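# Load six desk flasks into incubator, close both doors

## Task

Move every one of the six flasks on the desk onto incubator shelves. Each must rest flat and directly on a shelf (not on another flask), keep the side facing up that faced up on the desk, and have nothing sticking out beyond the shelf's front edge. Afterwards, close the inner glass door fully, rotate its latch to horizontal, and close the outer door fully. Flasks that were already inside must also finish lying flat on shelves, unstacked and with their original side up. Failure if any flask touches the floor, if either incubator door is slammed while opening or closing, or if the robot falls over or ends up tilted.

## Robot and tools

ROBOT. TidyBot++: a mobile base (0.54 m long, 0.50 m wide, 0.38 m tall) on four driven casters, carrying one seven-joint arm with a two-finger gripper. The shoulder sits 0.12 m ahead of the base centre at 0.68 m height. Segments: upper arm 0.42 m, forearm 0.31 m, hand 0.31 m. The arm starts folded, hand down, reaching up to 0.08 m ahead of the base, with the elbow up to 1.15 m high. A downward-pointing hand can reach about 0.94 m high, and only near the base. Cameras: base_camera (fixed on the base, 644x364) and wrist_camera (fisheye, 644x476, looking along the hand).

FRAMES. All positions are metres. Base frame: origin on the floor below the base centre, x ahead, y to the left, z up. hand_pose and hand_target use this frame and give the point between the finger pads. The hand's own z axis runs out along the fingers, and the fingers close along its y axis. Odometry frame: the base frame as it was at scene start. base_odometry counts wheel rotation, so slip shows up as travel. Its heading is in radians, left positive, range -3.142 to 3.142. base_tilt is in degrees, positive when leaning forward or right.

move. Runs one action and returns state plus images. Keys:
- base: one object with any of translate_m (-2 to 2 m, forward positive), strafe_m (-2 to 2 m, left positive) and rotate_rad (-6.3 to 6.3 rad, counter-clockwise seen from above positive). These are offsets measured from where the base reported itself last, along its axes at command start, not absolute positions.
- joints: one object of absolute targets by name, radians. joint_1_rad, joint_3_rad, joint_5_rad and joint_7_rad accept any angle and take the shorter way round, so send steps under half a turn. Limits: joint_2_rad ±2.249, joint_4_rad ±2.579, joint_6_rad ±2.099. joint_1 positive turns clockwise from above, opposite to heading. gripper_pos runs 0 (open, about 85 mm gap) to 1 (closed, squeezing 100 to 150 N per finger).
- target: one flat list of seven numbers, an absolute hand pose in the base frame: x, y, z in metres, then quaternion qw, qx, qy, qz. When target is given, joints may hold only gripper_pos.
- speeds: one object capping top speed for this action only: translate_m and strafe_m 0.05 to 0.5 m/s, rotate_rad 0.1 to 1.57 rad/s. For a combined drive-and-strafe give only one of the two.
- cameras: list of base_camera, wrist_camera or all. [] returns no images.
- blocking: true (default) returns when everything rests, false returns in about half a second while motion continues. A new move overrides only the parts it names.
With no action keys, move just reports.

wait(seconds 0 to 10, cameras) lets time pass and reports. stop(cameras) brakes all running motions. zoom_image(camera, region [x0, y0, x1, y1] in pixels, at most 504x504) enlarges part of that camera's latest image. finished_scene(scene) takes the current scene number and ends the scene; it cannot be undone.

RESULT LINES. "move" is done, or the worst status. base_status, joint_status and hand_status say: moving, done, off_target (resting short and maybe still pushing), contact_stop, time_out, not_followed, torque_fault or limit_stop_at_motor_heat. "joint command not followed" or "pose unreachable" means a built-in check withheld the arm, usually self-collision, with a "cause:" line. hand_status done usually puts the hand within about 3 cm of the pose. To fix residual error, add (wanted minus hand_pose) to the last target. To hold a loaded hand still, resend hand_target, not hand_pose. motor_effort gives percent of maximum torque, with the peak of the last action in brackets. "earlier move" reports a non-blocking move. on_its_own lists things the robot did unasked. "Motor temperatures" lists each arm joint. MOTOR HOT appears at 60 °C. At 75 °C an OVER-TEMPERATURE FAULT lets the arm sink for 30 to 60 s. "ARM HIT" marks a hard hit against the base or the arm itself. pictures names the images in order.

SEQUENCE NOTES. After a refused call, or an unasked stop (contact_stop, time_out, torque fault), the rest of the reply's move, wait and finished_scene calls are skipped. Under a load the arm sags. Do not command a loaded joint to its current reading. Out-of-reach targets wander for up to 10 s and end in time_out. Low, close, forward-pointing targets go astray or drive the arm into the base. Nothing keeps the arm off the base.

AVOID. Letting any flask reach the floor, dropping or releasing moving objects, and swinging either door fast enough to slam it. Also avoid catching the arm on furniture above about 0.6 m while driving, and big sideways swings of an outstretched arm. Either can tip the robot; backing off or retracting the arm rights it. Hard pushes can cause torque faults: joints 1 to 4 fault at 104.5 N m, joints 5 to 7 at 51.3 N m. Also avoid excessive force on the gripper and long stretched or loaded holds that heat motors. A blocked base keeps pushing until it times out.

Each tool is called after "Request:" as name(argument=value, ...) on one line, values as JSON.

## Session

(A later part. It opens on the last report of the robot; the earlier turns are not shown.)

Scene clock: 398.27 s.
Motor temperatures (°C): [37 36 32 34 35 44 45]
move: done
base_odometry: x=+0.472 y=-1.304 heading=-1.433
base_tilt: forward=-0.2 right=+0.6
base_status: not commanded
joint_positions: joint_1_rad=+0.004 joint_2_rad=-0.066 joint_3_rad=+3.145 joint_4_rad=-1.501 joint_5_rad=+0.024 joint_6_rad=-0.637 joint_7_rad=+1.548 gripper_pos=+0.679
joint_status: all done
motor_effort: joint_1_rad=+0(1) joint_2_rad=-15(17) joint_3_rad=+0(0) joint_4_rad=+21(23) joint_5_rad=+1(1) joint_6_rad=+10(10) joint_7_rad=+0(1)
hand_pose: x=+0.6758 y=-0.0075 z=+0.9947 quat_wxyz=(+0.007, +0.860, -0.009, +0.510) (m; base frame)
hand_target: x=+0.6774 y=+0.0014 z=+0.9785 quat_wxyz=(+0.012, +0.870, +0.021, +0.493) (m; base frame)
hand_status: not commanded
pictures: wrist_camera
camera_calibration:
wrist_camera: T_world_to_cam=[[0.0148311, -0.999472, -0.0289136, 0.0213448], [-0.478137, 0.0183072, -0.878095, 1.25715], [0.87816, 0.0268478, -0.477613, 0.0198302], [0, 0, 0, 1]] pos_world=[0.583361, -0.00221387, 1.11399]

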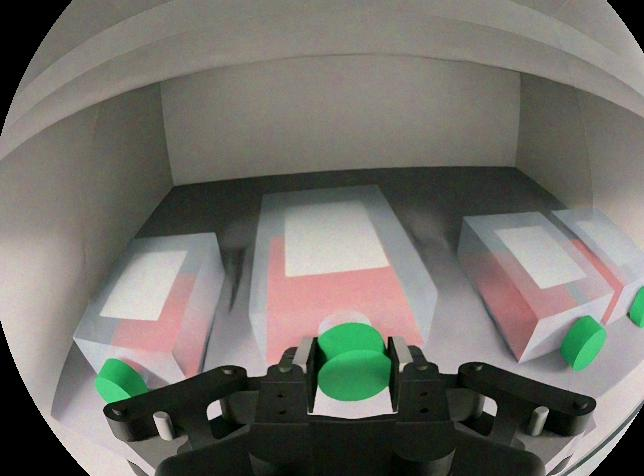

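Request:
move(joints={"joint_4_rad": -1.53, "joint_6_rad": -0.655}, cameras=[])

Request:
move(joints={"joint_4_rad": -1.55, "joint_6_rad": -0.645}, cameras=["wrist_camera"])

Scene clock: 399.60 s.
Motor temperatures (°C): [37 36 32 34 35 44 45]
move: done
base_odometry: x=+0.472 y=-1.304 heading=-1.433
base_tilt: forward=-0.2 right=+0.6
base_status: not commanded
joint_positions: joint_1_rad=+0.004 joint_2_rad=-0.053 joint_3_rad=+3.145 joint_4_rad=-1.526 joint_5_rad=+0.024 joint_6_rad=-0.637 joint_7_rad=+1.548 gripper_pos=+0.679
joint_status: all done
motor_effort: joint_1_rad=+1(1) joint_2_rad=-19(22) joint_3_rad=+0(1) joint_4_rad=+22(23) joint_5_rad=+1(2) joint_6_rad=+8(10) joint_7_rad=+0(1)
hand_pose: x=+0.6767 y=-0.0075 z=+0.9725 quat_wxyz=(+0.007, +0.870, -0.009, +0.493) (m; base frame)
hand_target: x=+0.6741 y=+0.0014 z=+0.9641 quat_wxyz=(+0.012, +0.876, +0.022, +0.482) (m; base frame)
hand_status: not commanded
pictures: none
No camera images: "cameras" was empty.

Scene clock: 400.17 s.
Motor temperatures (°C): [37 36 32 34 35 44 45]
move: done
base_odometry: x=+0.472 y=-1.304 heading=-1.433
base_tilt: forward=-0.2 right=+0.6
base_status: not commanded
joint_positions: joint_1_rad=+0.004 joint_2_rad=-0.055 joint_3_rad=+3.145 joint_4_rad=-1.529 joint_5_rad=+0.024 joint_6_rad=-0.637 joint_7_rad=+1.548 gripper_pos=+0.679
joint_status: all done
motor_effort: joint_1_rad=+0(1) joint_2_rad=-17(20) joint_3_rad=+0(1) joint_4_rad=+19(22) joint_5_rad=+1(2) joint_6_rad=+7(9) joint_7_rad=+1(1)
hand_pose: x=+0.6758 y=-0.0075 z=+0.9722 quat_wxyz=(+0.007, +0.870, -0.009, +0.493) (m; base frame)
hand_target: x=+0.6729 y=+0.0014 z=+0.9552 quat_wxyz=(+0.012, +0.878, +0.022, +0.478) (m; base frame)
hand_status: not commanded
pictures: wrist_camera
camera_calibration:
wrist_camera: T_world_to_cam=[[0.0136716, -0.999466, -0.029695, 0.0222604], [-0.512143, 0.0185072, -0.858701, 1.24148], [0.858791, 0.0269479, -0.511616, 0.0551755], [0, 0, 0, 1]] pos_world=[0.588128, -0.00221478, 1.09495]

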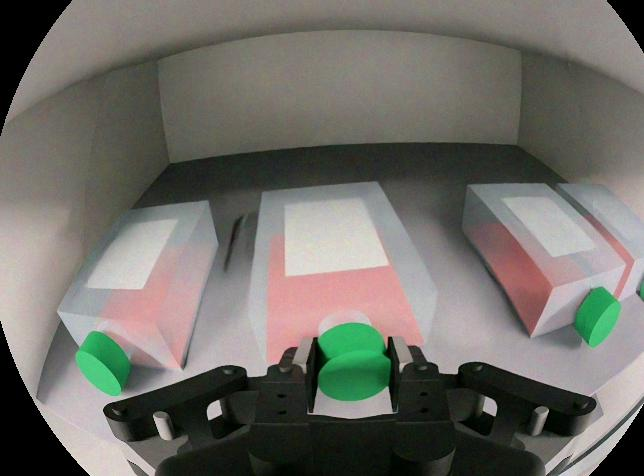

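Request:
move(joints={"joint_4_rad": -1.565, "joint_6_rad": -0.635}, cameras=["wrist_camera"])

Scene clock: 401.03 s.
Motor temperatures (°C): [37 36 32 34 35 44 45]
move: done
base_odometry: x=+0.472 y=-1.304 heading=-1.433
base_tilt: forward=-0.2 right=+0.6
base_status: not commanded
joint_positions: joint_1_rad=+0.004 joint_2_rad=-0.057 joint_3_rad=+3.145 joint_4_rad=-1.532 joint_5_rad=+0.024 joint_6_rad=-0.637 joint_7_rad=+1.548 gripper_pos=+0.679
joint_status: all done
motor_effort: joint_1_rad=+1(1) joint_2_rad=-16(17) joint_3_rad=+0(0) joint_4_rad=+18(19) joint_5_rad=+1(2) joint_6_rad=+5(8) joint_7_rad=+1(1)
hand_pose: x=+0.6749 y=-0.0075 z=+0.9720 quat_wxyz=(+0.007, +0.870, -0.009, +0.493) (m; base frame)
hand_target: x=+0.6724 y=+0.0014 z=+0.9492 quat_wxyz=(+0.012, +0.879, +0.022, +0.476) (m; base frame)
hand_status: not commanded
pictures: wrist_camera
camera_calibration:
wrist_camera: T_world_to_cam=[[0.0136808, -0.999465, -0.0296929, 0.0222633], [-0.511878, 0.018509, -0.858859, 1.2409], [0.858949, 0.026949, -0.511351, 0.0556003], [0, 0, 0, 1]] pos_world=[0.587127, -0.00221479, 1.09485]

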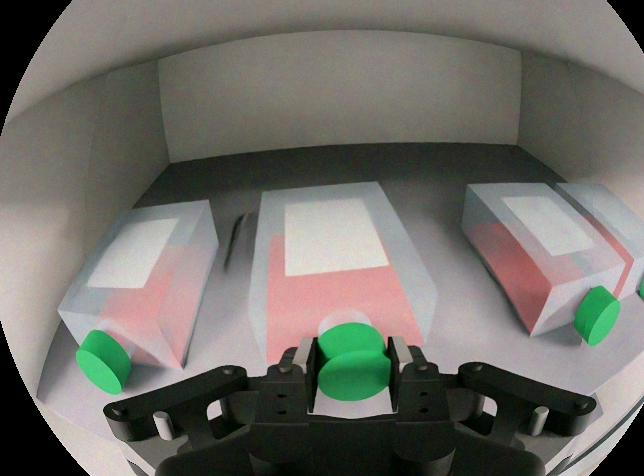

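Request:
move(joints={"joint_4_rad": -1.54, "joint_6_rad": -0.645}, cameras=[])

Request:
move(joints={"gripper_pos": 0.45}, cameras=["wrist_camera"])

Scene clock: 402.17 s.
Motor temperatures (°C): [37 36 32 34 35 44 45]
move: done
base_odometry: x=+0.472 y=-1.304 heading=-1.433
base_tilt: forward=-0.2 right=+0.6
base_status: not commanded
joint_positions: joint_1_rad=+0.004 joint_2_rad=-0.057 joint_3_rad=+3.145 joint_4_rad=-1.531 joint_5_rad=+0.024 joint_6_rad=-0.637 joint_7_rad=+1.548 gripper_pos=+0.679
joint_status: all done
motor_effort: joint_1_rad=+0(1) joint_2_rad=-18(18) joint_3_rad=+0(0) joint_4_rad=+19(21) joint_5_rad=+2(2) joint_6_rad=+6(8) joint_7_rad=+1(1)
hand_pose: x=+0.6749 y=-0.0075 z=+0.9722 quat_wxyz=(+0.007, +0.870, -0.009, +0.493) (m; base frame)
hand_target: x=+0.6744 y=+0.0014 z=+0.9610 quat_wxyz=(+0.012, +0.876, +0.022, +0.482) (m; base frame)
hand_status: not commanded
pictures: none
No camera images: "cameras" was empty.

Scene clock: 402.93 s.
Motor temperatures (°C): [37 36 32 34 35 44 45]
move: done
base_odometry: x=+0.472 y=-1.304 heading=-1.433
base_tilt: forward=-0.2 right=+0.6
base_status: not commanded
joint_positions: joint_1_rad=+0.004 joint_2_rad=-0.057 joint_3_rad=+3.145 joint_4_rad=-1.535 joint_5_rad=+0.024 joint_6_rad=-0.637 joint_7_rad=+1.548 gripper_pos=+0.450
joint_status: all done
motor_effort: joint_1_rad=+1(1) joint_2_rad=-19(20) joint_3_rad=+0(1) joint_4_rad=+21(22) joint_5_rad=+1(1) joint_6_rad=+8(9) joint_7_rad=+0(1)
hand_pose: x=+0.6744 y=-0.0075 z=+0.9699 quat_wxyz=(+0.007, +0.871, -0.008, +0.491) (m; base frame)
hand_target: x=+0.6744 y=+0.0014 z=+0.9610 quat_wxyz=(+0.012, +0.876, +0.022, +0.482) (m; base frame)
hand_status: not commanded
pictures: wrist_camera
camera_calibration:
wrist_camera: T_world_to_cam=[[0.0140178, -0.999476, -0.0291919, 0.0215665], [-0.515025, 0.017807, -0.85699, 1.23912], [0.857061, 0.0270476, -0.514505, 0.0593144], [0, 0, 0, 1]] pos_world=[0.587041, -0.00211419, 1.09306]

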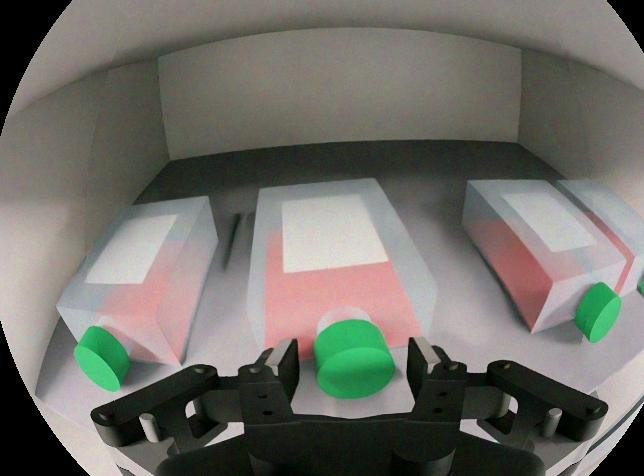

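Request:
move(base={"translate_m": -0.1}, speeds={"translate_m": 0.2}, cameras=["wrist_camera"])

Request:
zoom_image(camera="wrist_camera", region=[70, 100, 570, 476])

Scene clock: 404.63 s.
Motor temperatures (°C): [37 36 32 34 35 44 45]
move: done
base_odometry: x=+0.459 y=-1.205 heading=-1.433
base_tilt: forward=-0.2 right=+0.6
base_status: done
joint_positions: joint_1_rad=+0.004 joint_2_rad=-0.059 joint_3_rad=+3.145 joint_4_rad=-1.535 joint_5_rad=+0.024 joint_6_rad=-0.637 joint_7_rad=+1.548 gripper_pos=+0.450
joint_status: not commanded
motor_effort: joint_1_rad=+1(1) joint_2_rad=-19(22) joint_3_rad=+0(1) joint_4_rad=+21(22) joint_5_rad=+1(2) joint_6_rad=+9(10) joint_7_rad=+1(1)
hand_pose: x=+0.6738 y=-0.0075 z=+0.9710 quat_wxyz=(+0.007, +0.871, -0.008, +0.492) (m; base frame)
hand_target: x=+0.6744 y=+0.0014 z=+0.9610 quat_wxyz=(+0.012, +0.876, +0.022, +0.482) (m; base frame)
hand_status: not commanded
pictures: wrist_camera
camera_calibration:
wrist_camera: T_world_to_cam=[[0.0140753, -0.999476, -0.0291646, 0.0215403], [-0.513334, 0.0178074, -0.858004, 1.23959], [0.858074, 0.0270479, -0.512814, 0.0580221], [0, 0, 0, 1]] pos_world=[0.586233, -0.00211419, 1.09396]

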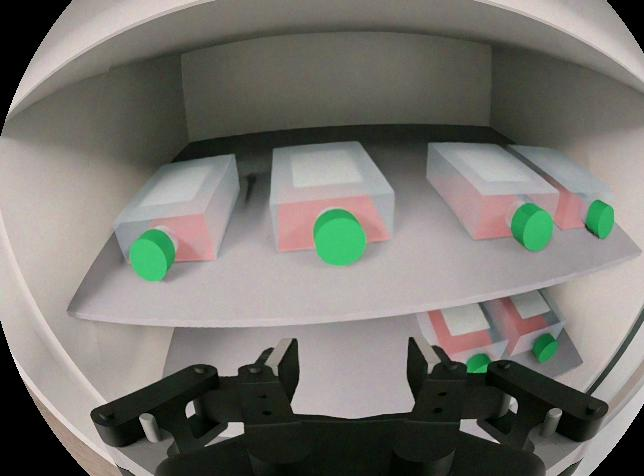

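Scaled by 1.008.

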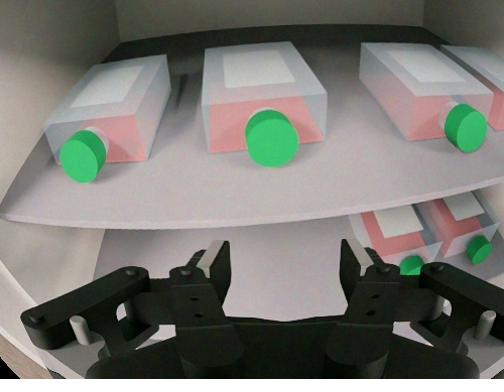

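Request:
move(base={"translate_m": -0.27}, cameras=[])

Request:
move(base={"translate_m": -1.27, "strafe_m": 0.65, "rotate_rad": 1.754}, speeds={"rotate_rad": 1.0}, joints={"joint_2_rad": -0.261, "joint_4_rad": -1.4556, "joint_6_rad": -0.9, "gripper_pos": 1.0}, cameras=["wrist_camera"])

Scene clock: 426.23 s.
Motor temperatures (°C): [37 36 32 34 35 44 45]
move: done
base_odometry: x=+0.422 y=-0.937 heading=-1.434
base_tilt: forward=-0.2 right=+0.6
base_status: done
joint_positions: joint_1_rad=+0.004 joint_2_rad=-0.062 joint_3_rad=+3.145 joint_4_rad=-1.535 joint_5_rad=+0.024 joint_6_rad=-0.637 joint_7_rad=+1.548 gripper_pos=+0.450
joint_status: not commanded
motor_effort: joint_1_rad=+1(1) joint_2_rad=-19(22) joint_3_rad=+0(1) joint_4_rad=+21(22) joint_5_rad=+1(2) joint_6_rad=+8(10) joint_7_rad=+0(1)
hand_pose: x=+0.6730 y=-0.0075 z=+0.9725 quat_wxyz=(+0.007, +0.870, -0.008, +0.493) (m; base frame)
hand_target: x=+0.6744 y=+0.0014 z=+0.9610 quat_wxyz=(+0.012, +0.876, +0.022, +0.482) (m; base frame)
hand_status: not commanded
pictures: none
No camera images: "cameras" was empty.

Scene clock: 430.63 s.
Motor temperatures (°C): [37 36 32 34 35 44 45]
move: done
base_odometry: x=+0.892 y=+0.410 heading=+0.321
base_tilt: forward=-0.2 right=+0.5
base_status: done
joint_positions: joint_1_rad=+0.004 joint_2_rad=-0.264 joint_3_rad=+3.145 joint_4_rad=-1.472 joint_5_rad=+0.024 joint_6_rad=-0.828 joint_7_rad=+1.548 gripper_pos=+0.999
joint_status: all done
motor_effort: joint_1_rad=+1(3) joint_2_rad=-11(24) joint_3_rad=+0(3) joint_4_rad=+20(23) joint_5_rad=+1(2) joint_6_rad=+9(10) joint_7_rad=+0(1)
hand_pose: x=+0.5812 y=-0.0082 z=+1.0602 quat_wxyz=(+0.008, +0.851, -0.011, +0.525) (m; base frame)
hand_target: x=+0.5724 y=+0.0014 z=+1.0481 quat_wxyz=(+0.012, +0.866, +0.021, +0.500) (m; base frame)
hand_status: not commanded
pictures: wrist_camera
camera_calibration:
wrist_camera: T_world_to_cam=[[0.0115422, -0.9995, -0.029434, 0.026425], [-0.445684, 0.021208, -0.894939, 1.26848], [0.895116, 0.0234478, -0.445216, 0.0899452], [0, 0, 0, 1]] pos_world=[0.484524, -0.00259923, 1.17603]

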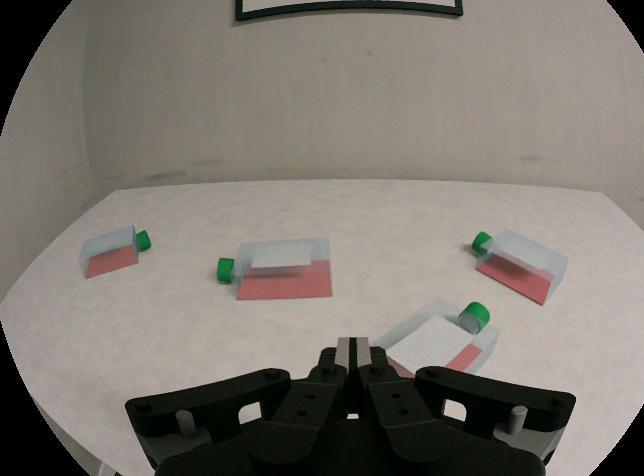

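Request:
move(base={"translate_m": 0.13, "strafe_m": 0.524}, joints={"joint_2_rad": 0.3, "joint_4_rad": -0.956, "joint_5_rad": 1.05, "joint_6_rad": -1.31, "joint_7_rad": 0.16, "gripper_pos": 0.0}, cameras=["wrist_camera", "base_camera"])

Scene clock: 439.43 s.
Motor temperatures (°C): [37 36 32 34 35 44 45]
move: done
base_odometry: x=+0.851 y=+0.948 heading=+0.320
base_tilt: forward=-0.1 right=+0.5
base_status: done
joint_positions: joint_1_rad=+0.002 joint_2_rad=+0.291 joint_3_rad=+3.145 joint_4_rad=-0.980 joint_5_rad=+0.992 joint_6_rad=-1.239 joint_7_rad=+0.235 gripper_pos=+0.000
joint_status: all done
motor_effort: joint_1_rad=+0(2) joint_2_rad=-29(31) joint_3_rad=+1(2) joint_4_rad=+19(21) joint_5_rad=+8(8) joint_6_rad=+5(10) joint_7_rad=+0(2)
hand_pose: x=+0.6832 y=-0.2481 z=+1.0536 quat_wxyz=(+0.206, +0.660, -0.513, +0.509) (m; base frame)
hand_target: x=+0.6650 y=-0.2597 z=+1.0634 quat_wxyz=(+0.222, +0.623, -0.548, +0.512) (m; base frame)
hand_status: not commanded
pictures: base_camera, wrist_camera
camera_calibration:
wrist_camera: T_world_to_cam=[[-0.863787, -0.420294, -0.277894, 0.788794], [0.0550686, 0.46948, -0.881224, 1.06779], [0.500839, -0.776493, -0.382385, 0.00608874], [0, 0, 0, 1]] pos_world=[0.619498, -0.165054, 1.1625]

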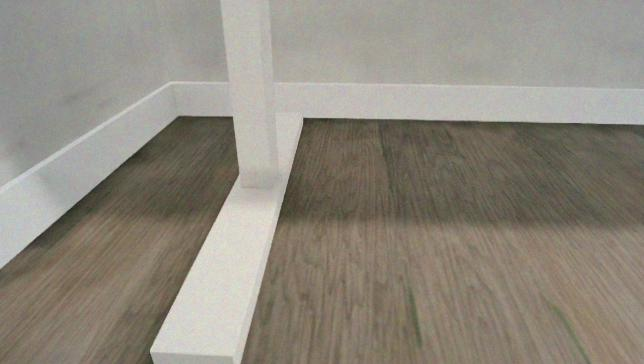

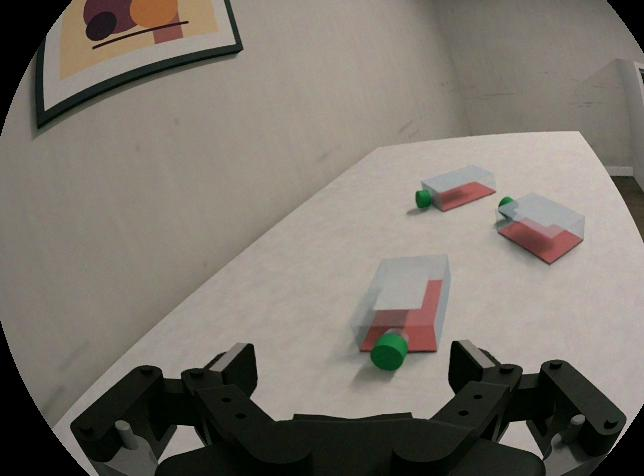

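Request:
move(base={"translate_m": 0.051, "strafe_m": -0.03}, speeds={"translate_m": 0.2}, joints={"joint_2_rad": 0.309, "joint_4_rad": -1.19}, cameras=["wrist_camera"])

Scene clock: 443.80 s.
Motor temperatures (°C): [37 36 31 34 35 44 45]
move: done
base_odometry: x=+0.909 y=+0.936 heading=+0.321
base_tilt: forward=-0.2 right=+0.6
base_status: done
joint_positions: joint_1_rad=+0.002 joint_2_rad=+0.307 joint_3_rad=+3.145 joint_4_rad=-1.183 joint_5_rad=+0.998 joint_6_rad=-1.242 joint_7_rad=+0.234 gripper_pos=+0.000
joint_status: all done
motor_effort: joint_1_rad=+1(2) joint_2_rad=-30(33) joint_3_rad=+2(2) joint_4_rad=+19(20) joint_5_rad=+8(9) joint_6_rad=+3(6) joint_7_rad=+0(1)
hand_pose: x=+0.6710 y=-0.2493 z=+0.9573 quat_wxyz=(+0.264, +0.710, -0.488, +0.434) (m; base frame)
hand_target: x=+0.6513 y=-0.2597 z=+0.9614 quat_wxyz=(+0.287, +0.680, -0.517, +0.433) (m; base frame)
hand_status: not commanded
pictures: wrist_camera
camera_calibration:
wrist_camera: T_world_to_cam=[[-0.905319, -0.416678, -0.0823211, 0.592536], [-0.135351, 0.466744, -0.873974, 1.10438], [0.402589, -0.780083, -0.47895, 0.13194], [0, 0, 0, 1]] pos_world=[0.632795, -0.165642, 1.07717]

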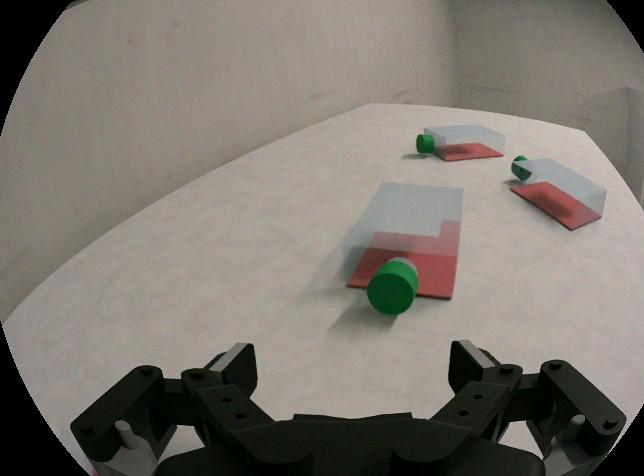

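Request:
move(joints={"joint_4_rad": -1.262}, cameras=["wrist_camera"])

Scene clock: 445.77 s.
Motor temperatures (°C): [37 36 31 34 35 44 45]
move: done
base_odometry: x=+0.909 y=+0.936 heading=+0.321
base_tilt: forward=-0.2 right=+0.6
base_status: not commanded
joint_positions: joint_1_rad=+0.002 joint_2_rad=+0.306 joint_3_rad=+3.145 joint_4_rad=-1.256 joint_5_rad=+0.998 joint_6_rad=-1.243 joint_7_rad=+0.234 gripper_pos=+0.000
joint_status: all done
motor_effort: joint_1_rad=+0(1) joint_2_rad=-29(31) joint_3_rad=+1(2) joint_4_rad=+19(20) joint_5_rad=+8(9) joint_6_rad=+2(4) joint_7_rad=+0(1)
hand_pose: x=+0.6601 y=-0.2494 z=+0.9269 quat_wxyz=(+0.281, +0.725, -0.479, +0.408) (m; base frame)
hand_target: x=+0.6415 y=-0.2597 z=+0.9326 quat_wxyz=(+0.305, +0.696, -0.507, +0.408) (m; base frame)
hand_status: not commanded
pictures: wrist_camera
camera_calibration:
wrist_camera: T_world_to_cam=[[-0.909292, -0.415838, -0.0163158, 0.521791], [-0.198166, 0.46713, -0.861696, 1.10651], [0.365947, -0.780301, -0.507162, 0.171933], [0, 0, 0, 1]] pos_world=[0.630815, -0.165744, 1.04919]

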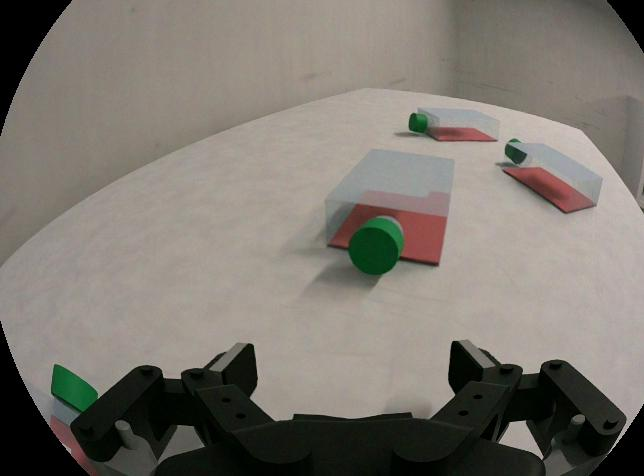

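Request:
move(base={"translate_m": 0.002, "strafe_m": -0.042}, speeds={"strafe_m": 0.1}, cameras=["wrist_camera"])

Scene clock: 448.97 s.
Motor temperatures (°C): [37 37 31 34 35 44 45]
move: done
base_odometry: x=+0.924 y=+0.897 heading=+0.321
base_tilt: forward=-0.1 right=+0.6
base_status: done
joint_positions: joint_1_rad=+0.001 joint_2_rad=+0.306 joint_3_rad=+3.145 joint_4_rad=-1.256 joint_5_rad=+0.998 joint_6_rad=-1.244 joint_7_rad=+0.234 gripper_pos=+0.000
joint_status: not commanded
motor_effort: joint_1_rad=+1(4) joint_2_rad=-29(30) joint_3_rad=+1(3) joint_4_rad=+19(19) joint_5_rad=+8(9) joint_6_rad=+3(3) joint_7_rad=+0(1)
hand_pose: x=+0.6602 y=-0.2490 z=+0.9270 quat_wxyz=(+0.281, +0.725, -0.479, +0.408) (m; base frame)
hand_target: x=+0.6415 y=-0.2597 z=+0.9326 quat_wxyz=(+0.305, +0.696, -0.507, +0.408) (m; base frame)
hand_status: not commanded
pictures: wrist_camera
camera_calibration:
wrist_camera: T_world_to_cam=[[-0.909098, -0.41627, -0.0161327, 0.521663], [-0.198493, 0.46689, -0.861751, 1.10665], [0.366253, -0.780213, -0.507076, 0.17199], [0, 0, 0, 1]] pos_world=[0.630914, -0.165343, 1.04929]

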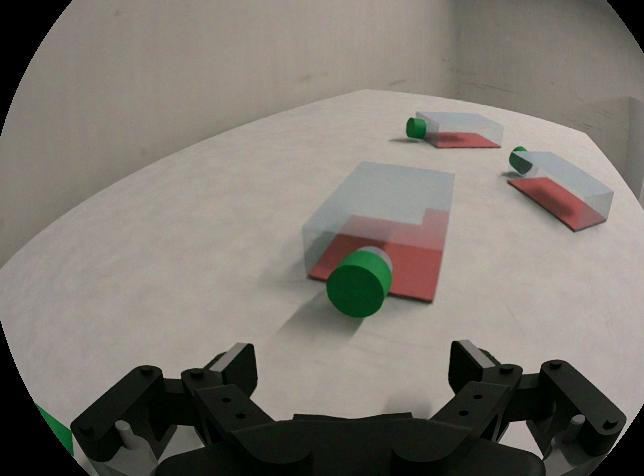

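Request:
move(base={"translate_m": 0.0195, "strafe_m": -0.0536}, speeds={"strafe_m": 0.1}, joints={"gripper_pos": 0.25}, cameras=["wrist_camera"])

Scene clock: 454.83 s.
Motor temperatures (°C): [37 37 31 34 35 44 45]
move: done
base_odometry: x=+0.959 y=+0.852 heading=+0.321
base_tilt: forward=-0.1 right=+0.6
base_status: done
joint_positions: joint_1_rad=+0.001 joint_2_rad=+0.305 joint_3_rad=+3.145 joint_4_rad=-1.256 joint_5_rad=+0.999 joint_6_rad=-1.244 joint_7_rad=+0.234 gripper_pos=+0.250
joint_status: all done
motor_effort: joint_1_rad=+1(5) joint_2_rad=-29(31) joint_3_rad=+1(4) joint_4_rad=+19(19) joint_5_rad=+8(9) joint_6_rad=+3(3) joint_7_rad=+1(1)
hand_pose: x=+0.6600 y=-0.2489 z=+0.9277 quat_wxyz=(+0.281, +0.725, -0.479, +0.408) (m; base frame)
hand_target: x=+0.6415 y=-0.2597 z=+0.9326 quat_wxyz=(+0.305, +0.696, -0.507, +0.408) (m; base frame)
hand_status: not commanded
pictures: wrist_camera
camera_calibration:
wrist_camera: T_world_to_cam=[[-0.909043, -0.41636, -0.0168869, 0.522089], [-0.197681, 0.466564, -0.862114, 1.10686], [0.366829, -0.78036, -0.506434, 0.171461], [0, 0, 0, 1]] pos_world=[0.630509, -0.165241, 1.04989]

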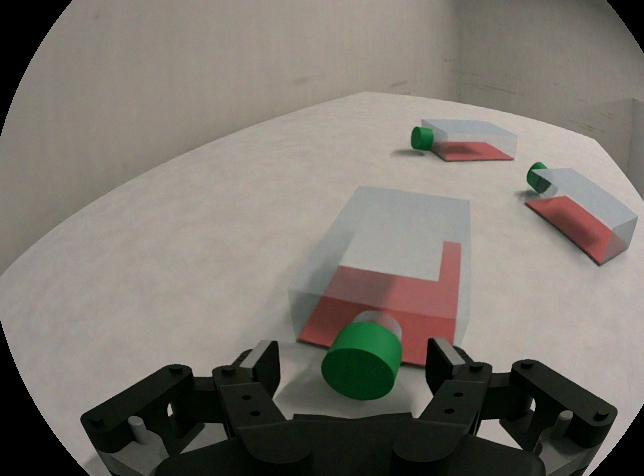

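Request:
move(joints={"gripper_pos": 0.6}, cameras=["wrist_camera"])

Scene clock: 455.90 s.
Motor temperatures (°C): [37 37 31 34 35 44 45]
move: done
base_odometry: x=+0.959 y=+0.852 heading=+0.321
base_tilt: forward=-0.2 right=+0.6
base_status: not commanded
joint_positions: joint_1_rad=+0.001 joint_2_rad=+0.305 joint_3_rad=+3.145 joint_4_rad=-1.256 joint_5_rad=+0.999 joint_6_rad=-1.244 joint_7_rad=+0.234 gripper_pos=+0.600
joint_status: all done
motor_effort: joint_1_rad=+1(1) joint_2_rad=-29(30) joint_3_rad=+1(1) joint_4_rad=+18(19) joint_5_rad=+8(9) joint_6_rad=+3(4) joint_7_rad=+0(1)
hand_pose: x=+0.6600 y=-0.2489 z=+0.9277 quat_wxyz=(+0.281, +0.725, -0.479, +0.408) (m; base frame)
hand_target: x=+0.6415 y=-0.2597 z=+0.9326 quat_wxyz=(+0.305, +0.696, -0.507, +0.408) (m; base frame)
hand_status: not commanded
pictures: wrist_camera
camera_calibration:
wrist_camera: T_world_to_cam=[[-0.909043, -0.41636, -0.0168869, 0.522089], [-0.197681, 0.466564, -0.862114, 1.10686], [0.366829, -0.78036, -0.506434, 0.171461], [0, 0, 0, 1]] pos_world=[0.630509, -0.165241, 1.04989]

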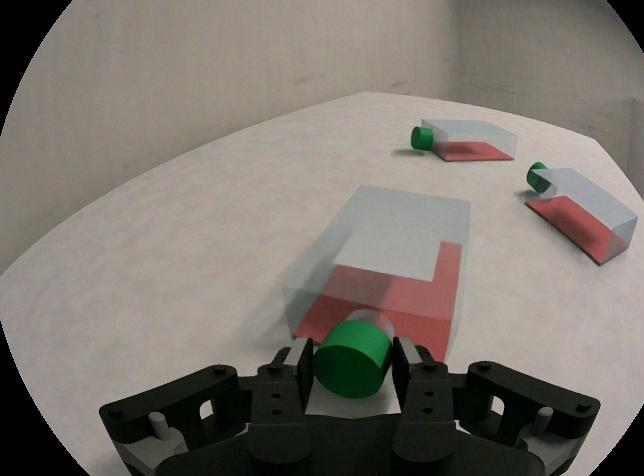

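Request:
move(joints={"gripper_pos": 0.85}, cameras=["wrist_camera"])

Scene clock: 456.87 s.
Motor temperatures (°C): [37 37 31 34 35 44 45]
move: off_target
base_odometry: x=+0.959 y=+0.852 heading=+0.321
base_tilt: forward=-0.2 right=+0.6
base_status: not commanded
joint_positions: joint_1_rad=+0.001 joint_2_rad=+0.305 joint_3_rad=+3.145 joint_4_rad=-1.256 joint_5_rad=+1.000 joint_6_rad=-1.244 joint_7_rad=+0.234 gripper_pos=+0.673
joint_status: gripper_pos off_target (ended at +0.673, target +0.850)
motor_effort: joint_1_rad=+1(1) joint_2_rad=-29(30) joint_3_rad=+1(2) joint_4_rad=+18(19) joint_5_rad=+9(9) joint_6_rad=+3(4) joint_7_rad=+1(1)
hand_pose: x=+0.6599 y=-0.2492 z=+0.9281 quat_wxyz=(+0.282, +0.724, -0.478, +0.409) (m; base frame)
hand_target: x=+0.6415 y=-0.2597 z=+0.9326 quat_wxyz=(+0.305, +0.696, -0.507, +0.408) (m; base frame)
hand_status: not commanded
pictures: wrist_camera
camera_calibration:
wrist_camera: T_world_to_cam=[[-0.909045, -0.416384, -0.0161573, 0.521328], [-0.197668, 0.465033, -0.862943, 1.10771], [0.366829, -0.781261, -0.505042, 0.170004], [0, 0, 0, 1]] pos_world=[0.630509, -0.165234, 1.05018]

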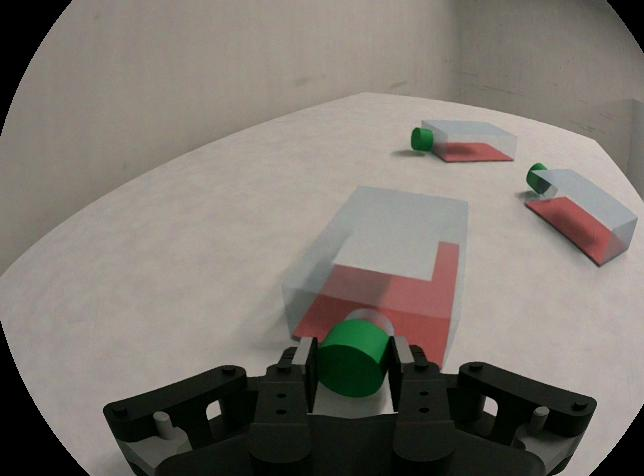

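Request:
zoom_image(camera="wrist_camera", region=[240, 160, 500, 420])

Scaled by 1.938.

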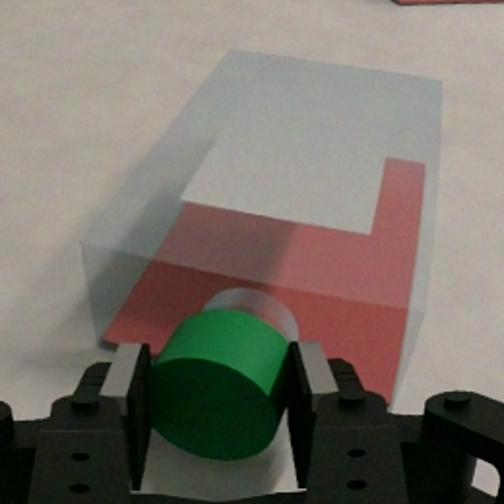

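Request:
move(joints={"joint_4_rad": -1.16}, cameras=["wrist_camera"])

Scene clock: 459.87 s.
Motor temperatures (°C): [37 37 31 34 35 44 45]
move: done
base_odometry: x=+0.959 y=+0.852 heading=+0.321
base_tilt: forward=-0.2 right=+0.6
base_status: not commanded
joint_positions: joint_1_rad=+0.001 joint_2_rad=+0.304 joint_3_rad=+3.145 joint_4_rad=-1.179 joint_5_rad=+1.000 joint_6_rad=-1.245 joint_7_rad=+0.233 gripper_pos=+0.673
joint_status: all done
motor_effort: joint_1_rad=+1(1) joint_2_rad=-30(31) joint_3_rad=+2(2) joint_4_rad=+19(21) joint_5_rad=+10(10) joint_6_rad=+3(5) joint_7_rad=+1(1)
hand_pose: x=+0.6701 y=-0.2493 z=+0.9610 quat_wxyz=(+0.263, +0.708, -0.489, +0.436) (m; base frame)
hand_target: x=+0.6548 y=-0.2597 z=+0.9736 quat_wxyz=(+0.279, +0.674, -0.522, +0.443) (m; base frame)
hand_status: not commanded
pictures: wrist_camera
camera_calibration:
wrist_camera: T_world_to_cam=[[-0.905368, -0.415709, -0.086573, 0.596428], [-0.129765, 0.464994, -0.875752, 1.10494], [0.404314, -0.781644, -0.474935, 0.128596], [0, 0, 0, 1]] pos_world=[0.631377, -0.165334, 1.08036]

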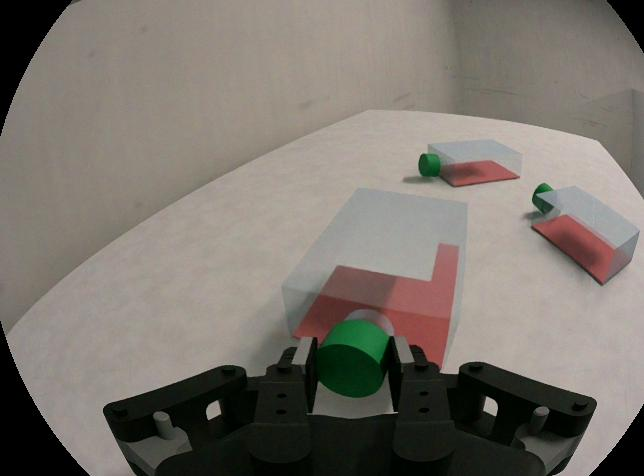

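Request:
move(joints={"joint_4_rad": -0.98}, cameras=[])

Request:
move(base={"translate_m": -0.4}, cameras=["wrist_camera"])

Scene clock: 462.87 s.
Motor temperatures (°C): [37 37 31 34 35 44 45]
move: done
base_odometry: x=+0.959 y=+0.852 heading=+0.321
base_tilt: forward=-0.2 right=+0.6
base_status: not commanded
joint_positions: joint_1_rad=+0.001 joint_2_rad=+0.303 joint_3_rad=+3.145 joint_4_rad=-1.002 joint_5_rad=+1.000 joint_6_rad=-1.245 joint_7_rad=+0.233 gripper_pos=+0.673
joint_status: all done
motor_effort: joint_1_rad=+1(1) joint_2_rad=-30(32) joint_3_rad=+2(2) joint_4_rad=+19(20) joint_5_rad=+8(9) joint_6_rad=+5(6) joint_7_rad=+0(1)
hand_pose: x=+0.6847 y=-0.2493 z=+1.0385 quat_wxyz=(+0.219, +0.666, -0.510, +0.498) (m; base frame)
hand_target: x=+0.6677 y=-0.2597 z=+1.0483 quat_wxyz=(+0.231, +0.631, -0.545, +0.501) (m; base frame)
hand_status: not commanded
pictures: none
No camera images: "cameras" was empty.

Scene clock: 465.00 s.
Motor temperatures (°C): [37 37 31 34 35 44 45]
move: done
base_odometry: x=+0.580 y=+0.725 heading=+0.321
base_tilt: forward=-0.2 right=+0.6
base_status: done
joint_positions: joint_1_rad=+0.001 joint_2_rad=+0.297 joint_3_rad=+3.145 joint_4_rad=-1.001 joint_5_rad=+1.000 joint_6_rad=-1.249 joint_7_rad=+0.233 gripper_pos=+0.673
joint_status: not commanded
motor_effort: joint_1_rad=+1(2) joint_2_rad=-30(34) joint_3_rad=+1(2) joint_4_rad=+19(20) joint_5_rad=+8(9) joint_6_rad=+4(6) joint_7_rad=+1(1)
hand_pose: x=+0.6816 y=-0.2496 z=+1.0418 quat_wxyz=(+0.218, +0.664, -0.512, +0.499) (m; base frame)
hand_target: x=+0.6677 y=-0.2597 z=+1.0483 quat_wxyz=(+0.231, +0.631, -0.545, +0.501) (m; base frame)
hand_status: not commanded
pictures: wrist_camera
camera_calibration:
wrist_camera: T_world_to_cam=[[-0.876009, -0.412698, -0.249577, 0.764233], [0.0330126, 0.464955, -0.884719, 1.07573], [0.481164, -0.78326, -0.39368, 0.0246832], [0, 0, 0, 1]] pos_world=[0.622085, -0.165435, 1.15217]

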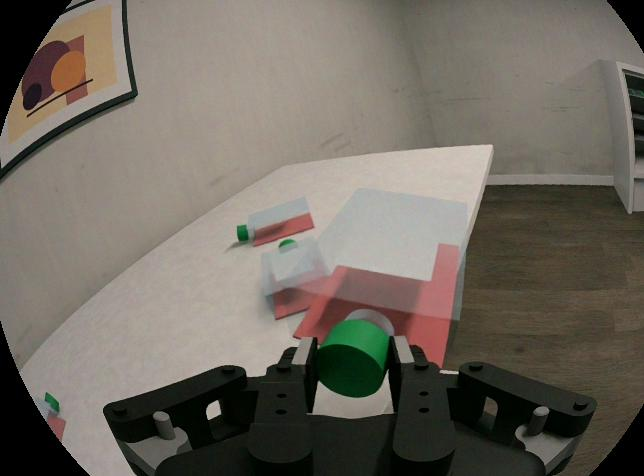

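Request:
move(base={"translate_m": -0.25}, joints={"joint_2_rad": -0.042, "joint_4_rad": -1.33, "joint_5_rad": -0.03, "joint_6_rad": -0.84, "joint_7_rad": 1.62}, cameras=["wrist_camera"])

Scene clock: 472.90 s.
Motor temperatures (°C): [37 37 31 34 35 44 45]
move: done
base_odometry: x=+0.342 y=+0.646 heading=+0.321
base_tilt: forward=-0.2 right=+0.6
base_status: done
joint_positions: joint_1_rad=+0.001 joint_2_rad=-0.044 joint_3_rad=+3.145 joint_4_rad=-1.323 joint_5_rad=+0.028 joint_6_rad=-0.909 joint_7_rad=+1.543 gripper_pos=+0.673
joint_status: all done
motor_effort: joint_1_rad=+1(2) joint_2_rad=-19(34) joint_3_rad=+0(2) joint_4_rad=+21(23) joint_5_rad=+1(9) joint_6_rad=+8(10) joint_7_rad=+1(2)
hand_pose: x=+0.6554 y=-0.0081 z=+1.0129 quat_wxyz=(+0.008, +0.888, -0.012, +0.459) (m; base frame)
hand_target: x=+0.6674 y=+0.0083 z=+1.0254 quat_wxyz=(-0.003, +0.874, +0.018, +0.486) (m; base frame)
hand_status: not commanded
pictures: wrist_camera
camera_calibration:
wrist_camera: T_world_to_cam=[[0.00433433, -0.999473, -0.0321565, 0.0318247], [-0.575432, 0.0238064, -0.817503, 1.2658], [0.817838, 0.0220472, -0.575025, 0.184574], [0, 0, 0, 1]] pos_world=[0.577291, -0.00239556, 1.14195]

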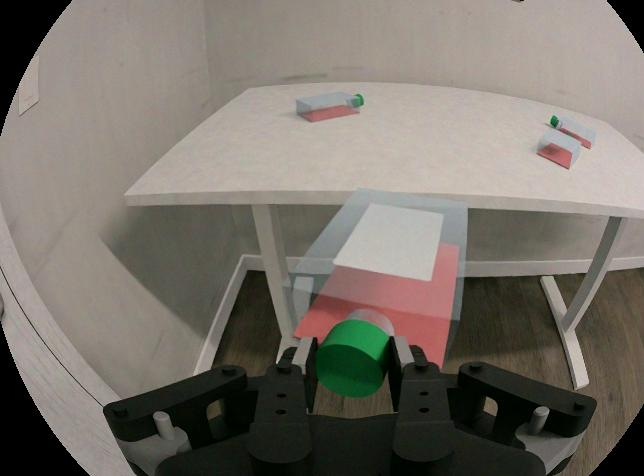

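Request:
move(base={"translate_m": -0.579, "strafe_m": -1.494, "rotate_rad": -1.471}, speeds={"rotate_rad": 1.0}, joints={"joint_2_rad": -0.022, "joint_4_rad": -1.922, "joint_6_rad": -0.14}, cameras=["wrist_camera"])

Scene clock: 479.23 s.
Motor temperatures (°C): [37 37 31 34 35 44 45]
move: done
base_odometry: x=+0.264 y=-0.954 heading=-1.151
base_tilt: forward=-0.1 right=+0.6
base_status: done
joint_positions: joint_1_rad=-0.002 joint_2_rad=-0.026 joint_3_rad=+3.141 joint_4_rad=-1.916 joint_5_rad=+0.016 joint_6_rad=-0.204 joint_7_rad=+1.546 gripper_pos=+0.673
joint_status: all done
motor_effort: joint_1_rad=+1(4) joint_2_rad=-20(23) joint_3_rad=+0(4) joint_4_rad=+22(23) joint_5_rad=+1(3) joint_6_rad=+9(10) joint_7_rad=+0(1)
hand_pose: x=+0.6762 y=+0.0013 z=+0.8483 quat_wxyz=(-0.001, +0.866, -0.004, +0.500) (m; base frame)
hand_target: x=+0.6849 y=+0.0027 z=+0.8601 quat_wxyz=(+0.003, +0.852, +0.009, +0.523) (m; base frame)
hand_status: not commanded
pictures: wrist_camera
camera_calibration:
wrist_camera: T_world_to_cam=[[0.0305791, -0.998754, -0.039439, 0.0241849], [-0.497516, 0.0190134, -0.867247, 1.1326], [0.866916, 0.0461411, -0.496314, -0.0271712], [0, 0, 0, 1]] pos_world=[0.586302, 0.00387381, 0.969712]

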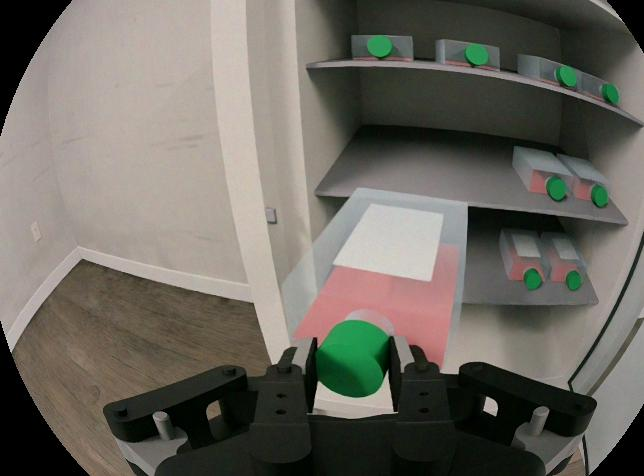

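Request:
move(base={"translate_m": 0.26, "strafe_m": -0.045}, speeds={"translate_m": 0.3}, joints={"joint_2_rad": -0.003, "joint_4_rad": -1.966, "joint_6_rad": -0.09}, cameras=["wrist_camera"])

Scene clock: 485.87 s.
Motor temperatures (°C): [37 37 31 34 35 44 45]
move: done
base_odometry: x=+0.329 y=-1.210 heading=-1.151
base_tilt: forward=-0.1 right=+0.6
base_status: done
joint_positions: joint_1_rad=-0.002 joint_2_rad=-0.009 joint_3_rad=+3.141 joint_4_rad=-1.966 joint_5_rad=+0.016 joint_6_rad=-0.152 joint_7_rad=+1.546 gripper_pos=+0.673
joint_status: all done
motor_effort: joint_1_rad=+1(1) joint_2_rad=-21(22) joint_3_rad=+0(1) joint_4_rad=+21(23) joint_5_rad=+1(2) joint_6_rad=+9(10) joint_7_rad=+0(1)
hand_pose: x=+0.6736 y=+0.0016 z=+0.8244 quat_wxyz=(-0.002, +0.870, -0.004, +0.494) (m; base frame)
hand_target: x=+0.6840 y=+0.0022 z=+0.8381 quat_wxyz=(+0.004, +0.855, +0.009, +0.518) (m; base frame)
hand_status: not commanded
pictures: wrist_camera
camera_calibration:
wrist_camera: T_world_to_cam=[[0.0307751, -0.99872, -0.0401305, 0.0240541], [-0.510461, 0.0188145, -0.859695, 1.11311], [0.85935, 0.0469423, -0.509229, -0.0210668], [0, 0, 0, 1]] pos_world=[0.585565, 0.0040695, 0.947175]

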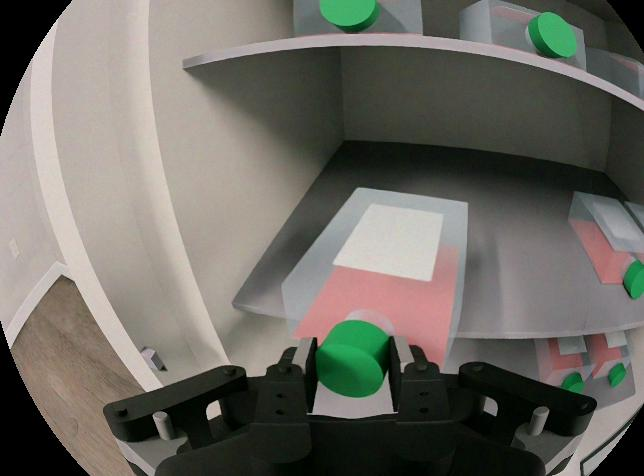

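Request:
move(base={"translate_m": 0.107, "strafe_m": -0.003}, speeds={"translate_m": 0.15}, cameras=["wrist_camera"])

Scene clock: 491.90 s.
Motor temperatures (°C): [37 37 31 34 35 44 45]
move: done
base_odometry: x=+0.370 y=-1.309 heading=-1.151
base_tilt: forward=-0.2 right=+0.6
base_status: done
joint_positions: joint_1_rad=-0.002 joint_2_rad=-0.005 joint_3_rad=+3.141 joint_4_rad=-1.967 joint_5_rad=+0.016 joint_6_rad=-0.151 joint_7_rad=+1.546 gripper_pos=+0.673
joint_status: not commanded
motor_effort: joint_1_rad=+0(1) joint_2_rad=-21(23) joint_3_rad=+0(1) joint_4_rad=+21(22) joint_5_rad=+1(1) joint_6_rad=+9(10) joint_7_rad=+1(1)
hand_pose: x=+0.6742 y=+0.0016 z=+0.8225 quat_wxyz=(-0.002, +0.870, -0.004, +0.492) (m; base frame)
hand_target: x=+0.6840 y=+0.0022 z=+0.8381 quat_wxyz=(+0.004, +0.855, +0.009, +0.518) (m; base frame)
hand_status: not commanded
pictures: wrist_camera
camera_calibration:
wrist_camera: T_world_to_cam=[[0.0306943, -0.998722, -0.040148, 0.0240193], [-0.513274, 0.0187172, -0.858021, 1.11225], [0.857676, 0.0469433, -0.512044, -0.0191536], [0, 0, 0, 1]] pos_world=[0.586579, 0.00406965, 0.945489]

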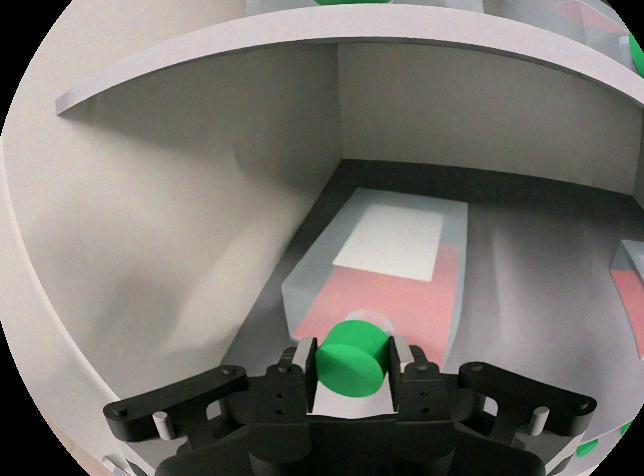

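Request:
move(base={"translate_m": 0.01}, speeds={"translate_m": 0.1}, joints={"joint_4_rad": -2.0, "joint_6_rad": -0.055}, cameras=[])

Request:
move(joints={"joint_4_rad": -2.025, "joint_6_rad": -0.035}, cameras=["wrist_camera"])

Scene clock: 495.87 s.
Motor temperatures (°C): [37 37 31 34 35 44 45]
move: done
base_odometry: x=+0.374 y=-1.319 heading=-1.151
base_tilt: forward=-0.1 right=+0.6
base_status: done
joint_positions: joint_1_rad=-0.002 joint_2_rad=-0.003 joint_3_rad=+3.141 joint_4_rad=-1.995 joint_5_rad=+0.016 joint_6_rad=-0.116 joint_7_rad=+1.546 gripper_pos=+0.673
joint_status: all done
motor_effort: joint_1_rad=+1(1) joint_2_rad=-20(23) joint_3_rad=+0(1) joint_4_rad=+20(22) joint_5_rad=+1(2) joint_6_rad=+9(10) joint_7_rad=+0(1)
hand_pose: x=+0.6721 y=+0.0017 z=+0.8144 quat_wxyz=(-0.002, +0.870, -0.004, +0.494) (m; base frame)
hand_target: x=+0.6799 y=+0.0019 z=+0.8286 quat_wxyz=(+0.004, +0.855, +0.009, +0.518) (m; base frame)
hand_status: not commanded
pictures: none
No camera images: "cameras" was empty.

Scene clock: 496.53 s.
Motor temperatures (°C): [37 37 31 34 35 44 45]
move: done
base_odometry: x=+0.374 y=-1.319 heading=-1.151
base_tilt: forward=-0.2 right=+0.5
base_status: not commanded
joint_positions: joint_1_rad=-0.002 joint_2_rad=-0.002 joint_3_rad=+3.141 joint_4_rad=-2.021 joint_5_rad=+0.016 joint_6_rad=-0.098 joint_7_rad=+1.546 gripper_pos=+0.673
joint_status: all done
motor_effort: joint_1_rad=+1(1) joint_2_rad=-20(21) joint_3_rad=+1(1) joint_4_rad=+21(22) joint_5_rad=+0(2) joint_6_rad=+9(10) joint_7_rad=+1(1)
hand_pose: x=+0.6674 y=+0.0018 z=+0.8048 quat_wxyz=(-0.002, +0.871, -0.003, +0.490) (m; base frame)
hand_target: x=+0.6759 y=+0.0017 z=+0.8201 quat_wxyz=(+0.005, +0.856, +0.009, +0.516) (m; base frame)
hand_status: not commanded
pictures: wrist_camera
camera_calibration:
wrist_camera: T_world_to_cam=[[0.0312655, -0.998686, -0.0405998, 0.0238005], [-0.516785, 0.0186168, -0.855913, 1.09413], [0.855544, 0.0477419, -0.515524, -0.0181242], [0, 0, 0, 1]] pos_world=[0.580194, 0.00426519, 0.928106]

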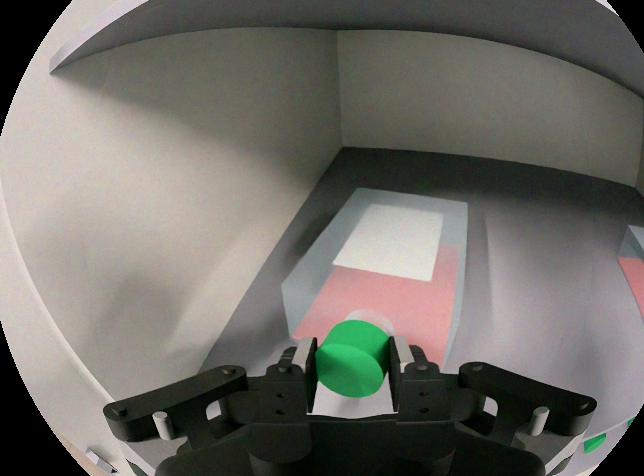

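Request:
move(joints={"joint_4_rad": -2.045, "joint_6_rad": -0.02}, cameras=[])

Request:
move(joints={"joint_4_rad": -2.065, "joint_6_rad": -0.005}, cameras=["wrist_camera"])

Scene clock: 497.50 s.
Motor temperatures (°C): [37 37 31 34 35 44 45]
move: done
base_odometry: x=+0.374 y=-1.319 heading=-1.151
base_tilt: forward=-0.2 right=+0.6
base_status: not commanded
joint_positions: joint_1_rad=-0.002 joint_2_rad=-0.002 joint_3_rad=+3.141 joint_4_rad=-2.040 joint_5_rad=+0.016 joint_6_rad=-0.082 joint_7_rad=+1.547 gripper_pos=+0.673
joint_status: all done
motor_effort: joint_1_rad=+1(1) joint_2_rad=-20(20) joint_3_rad=+0(0) joint_4_rad=+20(21) joint_5_rad=+1(1) joint_6_rad=+9(10) joint_7_rad=+0(1)
hand_pose: x=+0.6642 y=+0.0019 z=+0.7987 quat_wxyz=(-0.002, +0.872, -0.003, +0.489) (m; base frame)
hand_target: x=+0.6723 y=+0.0015 z=+0.8131 quat_wxyz=(+0.005, +0.858, +0.008, +0.514) (m; base frame)
hand_status: not commanded
pictures: none
No camera images: "cameras" was empty.

Scene clock: 498.17 s.
Motor temperatures (°C): [37 37 31 34 35 44 45]
move: done
base_odometry: x=+0.374 y=-1.319 heading=-1.151
base_tilt: forward=-0.1 right=+0.6
base_status: not commanded
joint_positions: joint_1_rad=-0.002 joint_2_rad=-0.002 joint_3_rad=+3.141 joint_4_rad=-2.055 joint_5_rad=+0.016 joint_6_rad=-0.063 joint_7_rad=+1.548 gripper_pos=+0.673
joint_status: all done
motor_effort: joint_1_rad=+0(1) joint_2_rad=-19(20) joint_3_rad=+0(0) joint_4_rad=+19(20) joint_5_rad=+1(1) joint_6_rad=+8(9) joint_7_rad=+0(1)
hand_pose: x=+0.6628 y=+0.0020 z=+0.7957 quat_wxyz=(-0.002, +0.871, -0.003, +0.491) (m; base frame)
hand_target: x=+0.6687 y=+0.0014 z=+0.8061 quat_wxyz=(+0.005, +0.859, +0.008, +0.512) (m; base frame)
hand_status: not commanded
pictures: wrist_camera
camera_calibration:
wrist_camera: T_world_to_cam=[[0.0325496, -0.998682, -0.039671, 0.0220801], [-0.515763, 0.0172153, -0.856558, 1.08383], [0.856113, 0.0483415, -0.514523, -0.0200963], [0, 0, 0, 1]] pos_world=[0.575485, 0.00436403, 0.918899]

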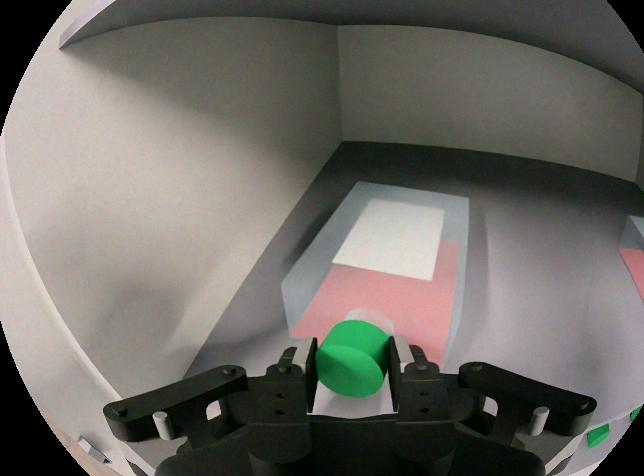

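Request:
move(joints={"joint_4_rad": -2.085, "joint_6_rad": 0.01}, cameras=["wrist_camera"])

Scene clock: 499.37 s.
Motor temperatures (°C): [37 37 31 34 35 44 45]
move: done
base_odometry: x=+0.374 y=-1.319 heading=-1.151
base_tilt: forward=-0.1 right=+0.6
base_status: not commanded
joint_positions: joint_1_rad=-0.002 joint_2_rad=-0.003 joint_3_rad=+3.141 joint_4_rad=-2.068 joint_5_rad=+0.016 joint_6_rad=-0.041 joint_7_rad=+1.549 gripper_pos=+0.673
joint_status: all done
motor_effort: joint_1_rad=+0(0) joint_2_rad=-18(19) joint_3_rad=+0(0) joint_4_rad=+18(20) joint_5_rad=+1(1) joint_6_rad=+8(8) joint_7_rad=+0(1)
hand_pose: x=+0.6622 y=+0.0021 z=+0.7945 quat_wxyz=(-0.002, +0.869, -0.002, +0.495) (m; base frame)
hand_target: x=+0.6649 y=+0.0013 z=+0.7992 quat_wxyz=(+0.005, +0.860, +0.008, +0.510) (m; base frame)
hand_status: not commanded
pictures: wrist_camera
camera_calibration:
wrist_camera: T_world_to_cam=[[0.0335082, -0.99868, -0.0389339, 0.0209333], [-0.508234, 0.0165162, -0.861061, 1.08108], [0.860567, 0.0486401, -0.50701, -0.0290549], [0, 0, 0, 1]] pos_world=[0.573745, 0.00446345, 0.916961]

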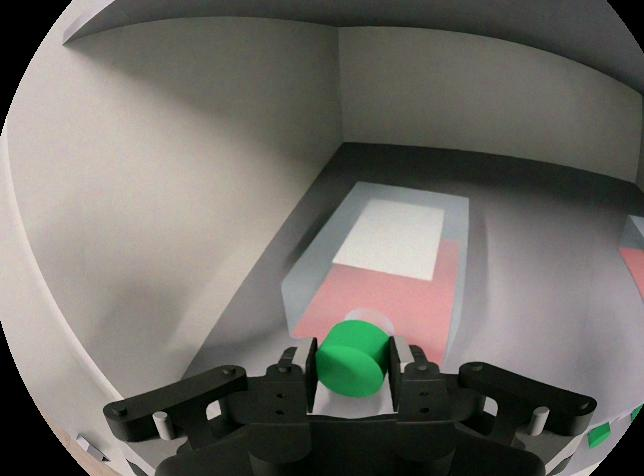

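Request:
move(joints={"joint_4_rad": -2.07, "joint_6_rad": 0.01}, cameras=[])

Request:
move(joints={"gripper_pos": 0.45}, cameras=["wrist_camera"])

Scene clock: 500.57 s.
Motor temperatures (°C): [37 37 31 34 35 44 45]
move: done
base_odometry: x=+0.374 y=-1.319 heading=-1.151
base_tilt: forward=-0.2 right=+0.6
base_status: not commanded
joint_positions: joint_1_rad=-0.002 joint_2_rad=-0.003 joint_3_rad=+3.141 joint_4_rad=-2.068 joint_5_rad=+0.016 joint_6_rad=-0.041 joint_7_rad=+1.549 gripper_pos=+0.673
joint_status: all done
motor_effort: joint_1_rad=+0(0) joint_2_rad=-18(19) joint_3_rad=+0(0) joint_4_rad=+19(19) joint_5_rad=+1(1) joint_6_rad=+8(9) joint_7_rad=+0(1)
hand_pose: x=+0.6622 y=+0.0021 z=+0.7946 quat_wxyz=(-0.002, +0.869, -0.002, +0.495) (m; base frame)
hand_target: x=+0.6694 y=+0.0013 z=+0.8075 quat_wxyz=(+0.005, +0.856, +0.008, +0.516) (m; base frame)
hand_status: not commanded
pictures: none
No camera images: "cameras" was empty.

Scene clock: 501.33 s.
Motor temperatures (°C): [37 37 31 34 35 44 45]
move: done
base_odometry: x=+0.374 y=-1.319 heading=-1.151
base_tilt: forward=-0.1 right=+0.5
base_status: not commanded
joint_positions: joint_1_rad=-0.002 joint_2_rad=-0.003 joint_3_rad=+3.141 joint_4_rad=-2.068 joint_5_rad=+0.016 joint_6_rad=-0.041 joint_7_rad=+1.549 gripper_pos=+0.450
joint_status: all done
motor_effort: joint_1_rad=+1(1) joint_2_rad=-19(20) joint_3_rad=+1(1) joint_4_rad=+19(20) joint_5_rad=+0(1) joint_6_rad=+8(9) joint_7_rad=+1(1)
hand_pose: x=+0.6622 y=+0.0021 z=+0.7946 quat_wxyz=(-0.002, +0.869, -0.002, +0.495) (m; base frame)
hand_target: x=+0.6694 y=+0.0013 z=+0.8075 quat_wxyz=(+0.005, +0.856, +0.008, +0.516) (m; base frame)
hand_status: not commanded
pictures: wrist_camera
camera_calibration:
wrist_camera: T_world_to_cam=[[0.0335093, -0.99868, -0.038932, 0.0209309], [-0.508234, 0.0165141, -0.861061, 1.08108], [0.860567, 0.0486401, -0.50701, -0.0290549], [0, 0, 0, 1]] pos_world=[0.573745, 0.00446345, 0.916961]

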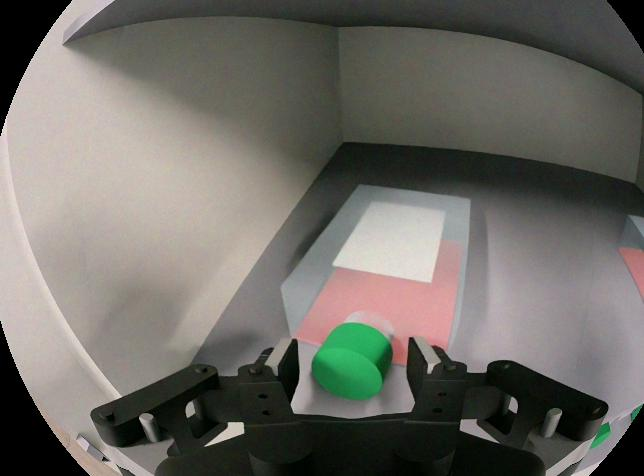

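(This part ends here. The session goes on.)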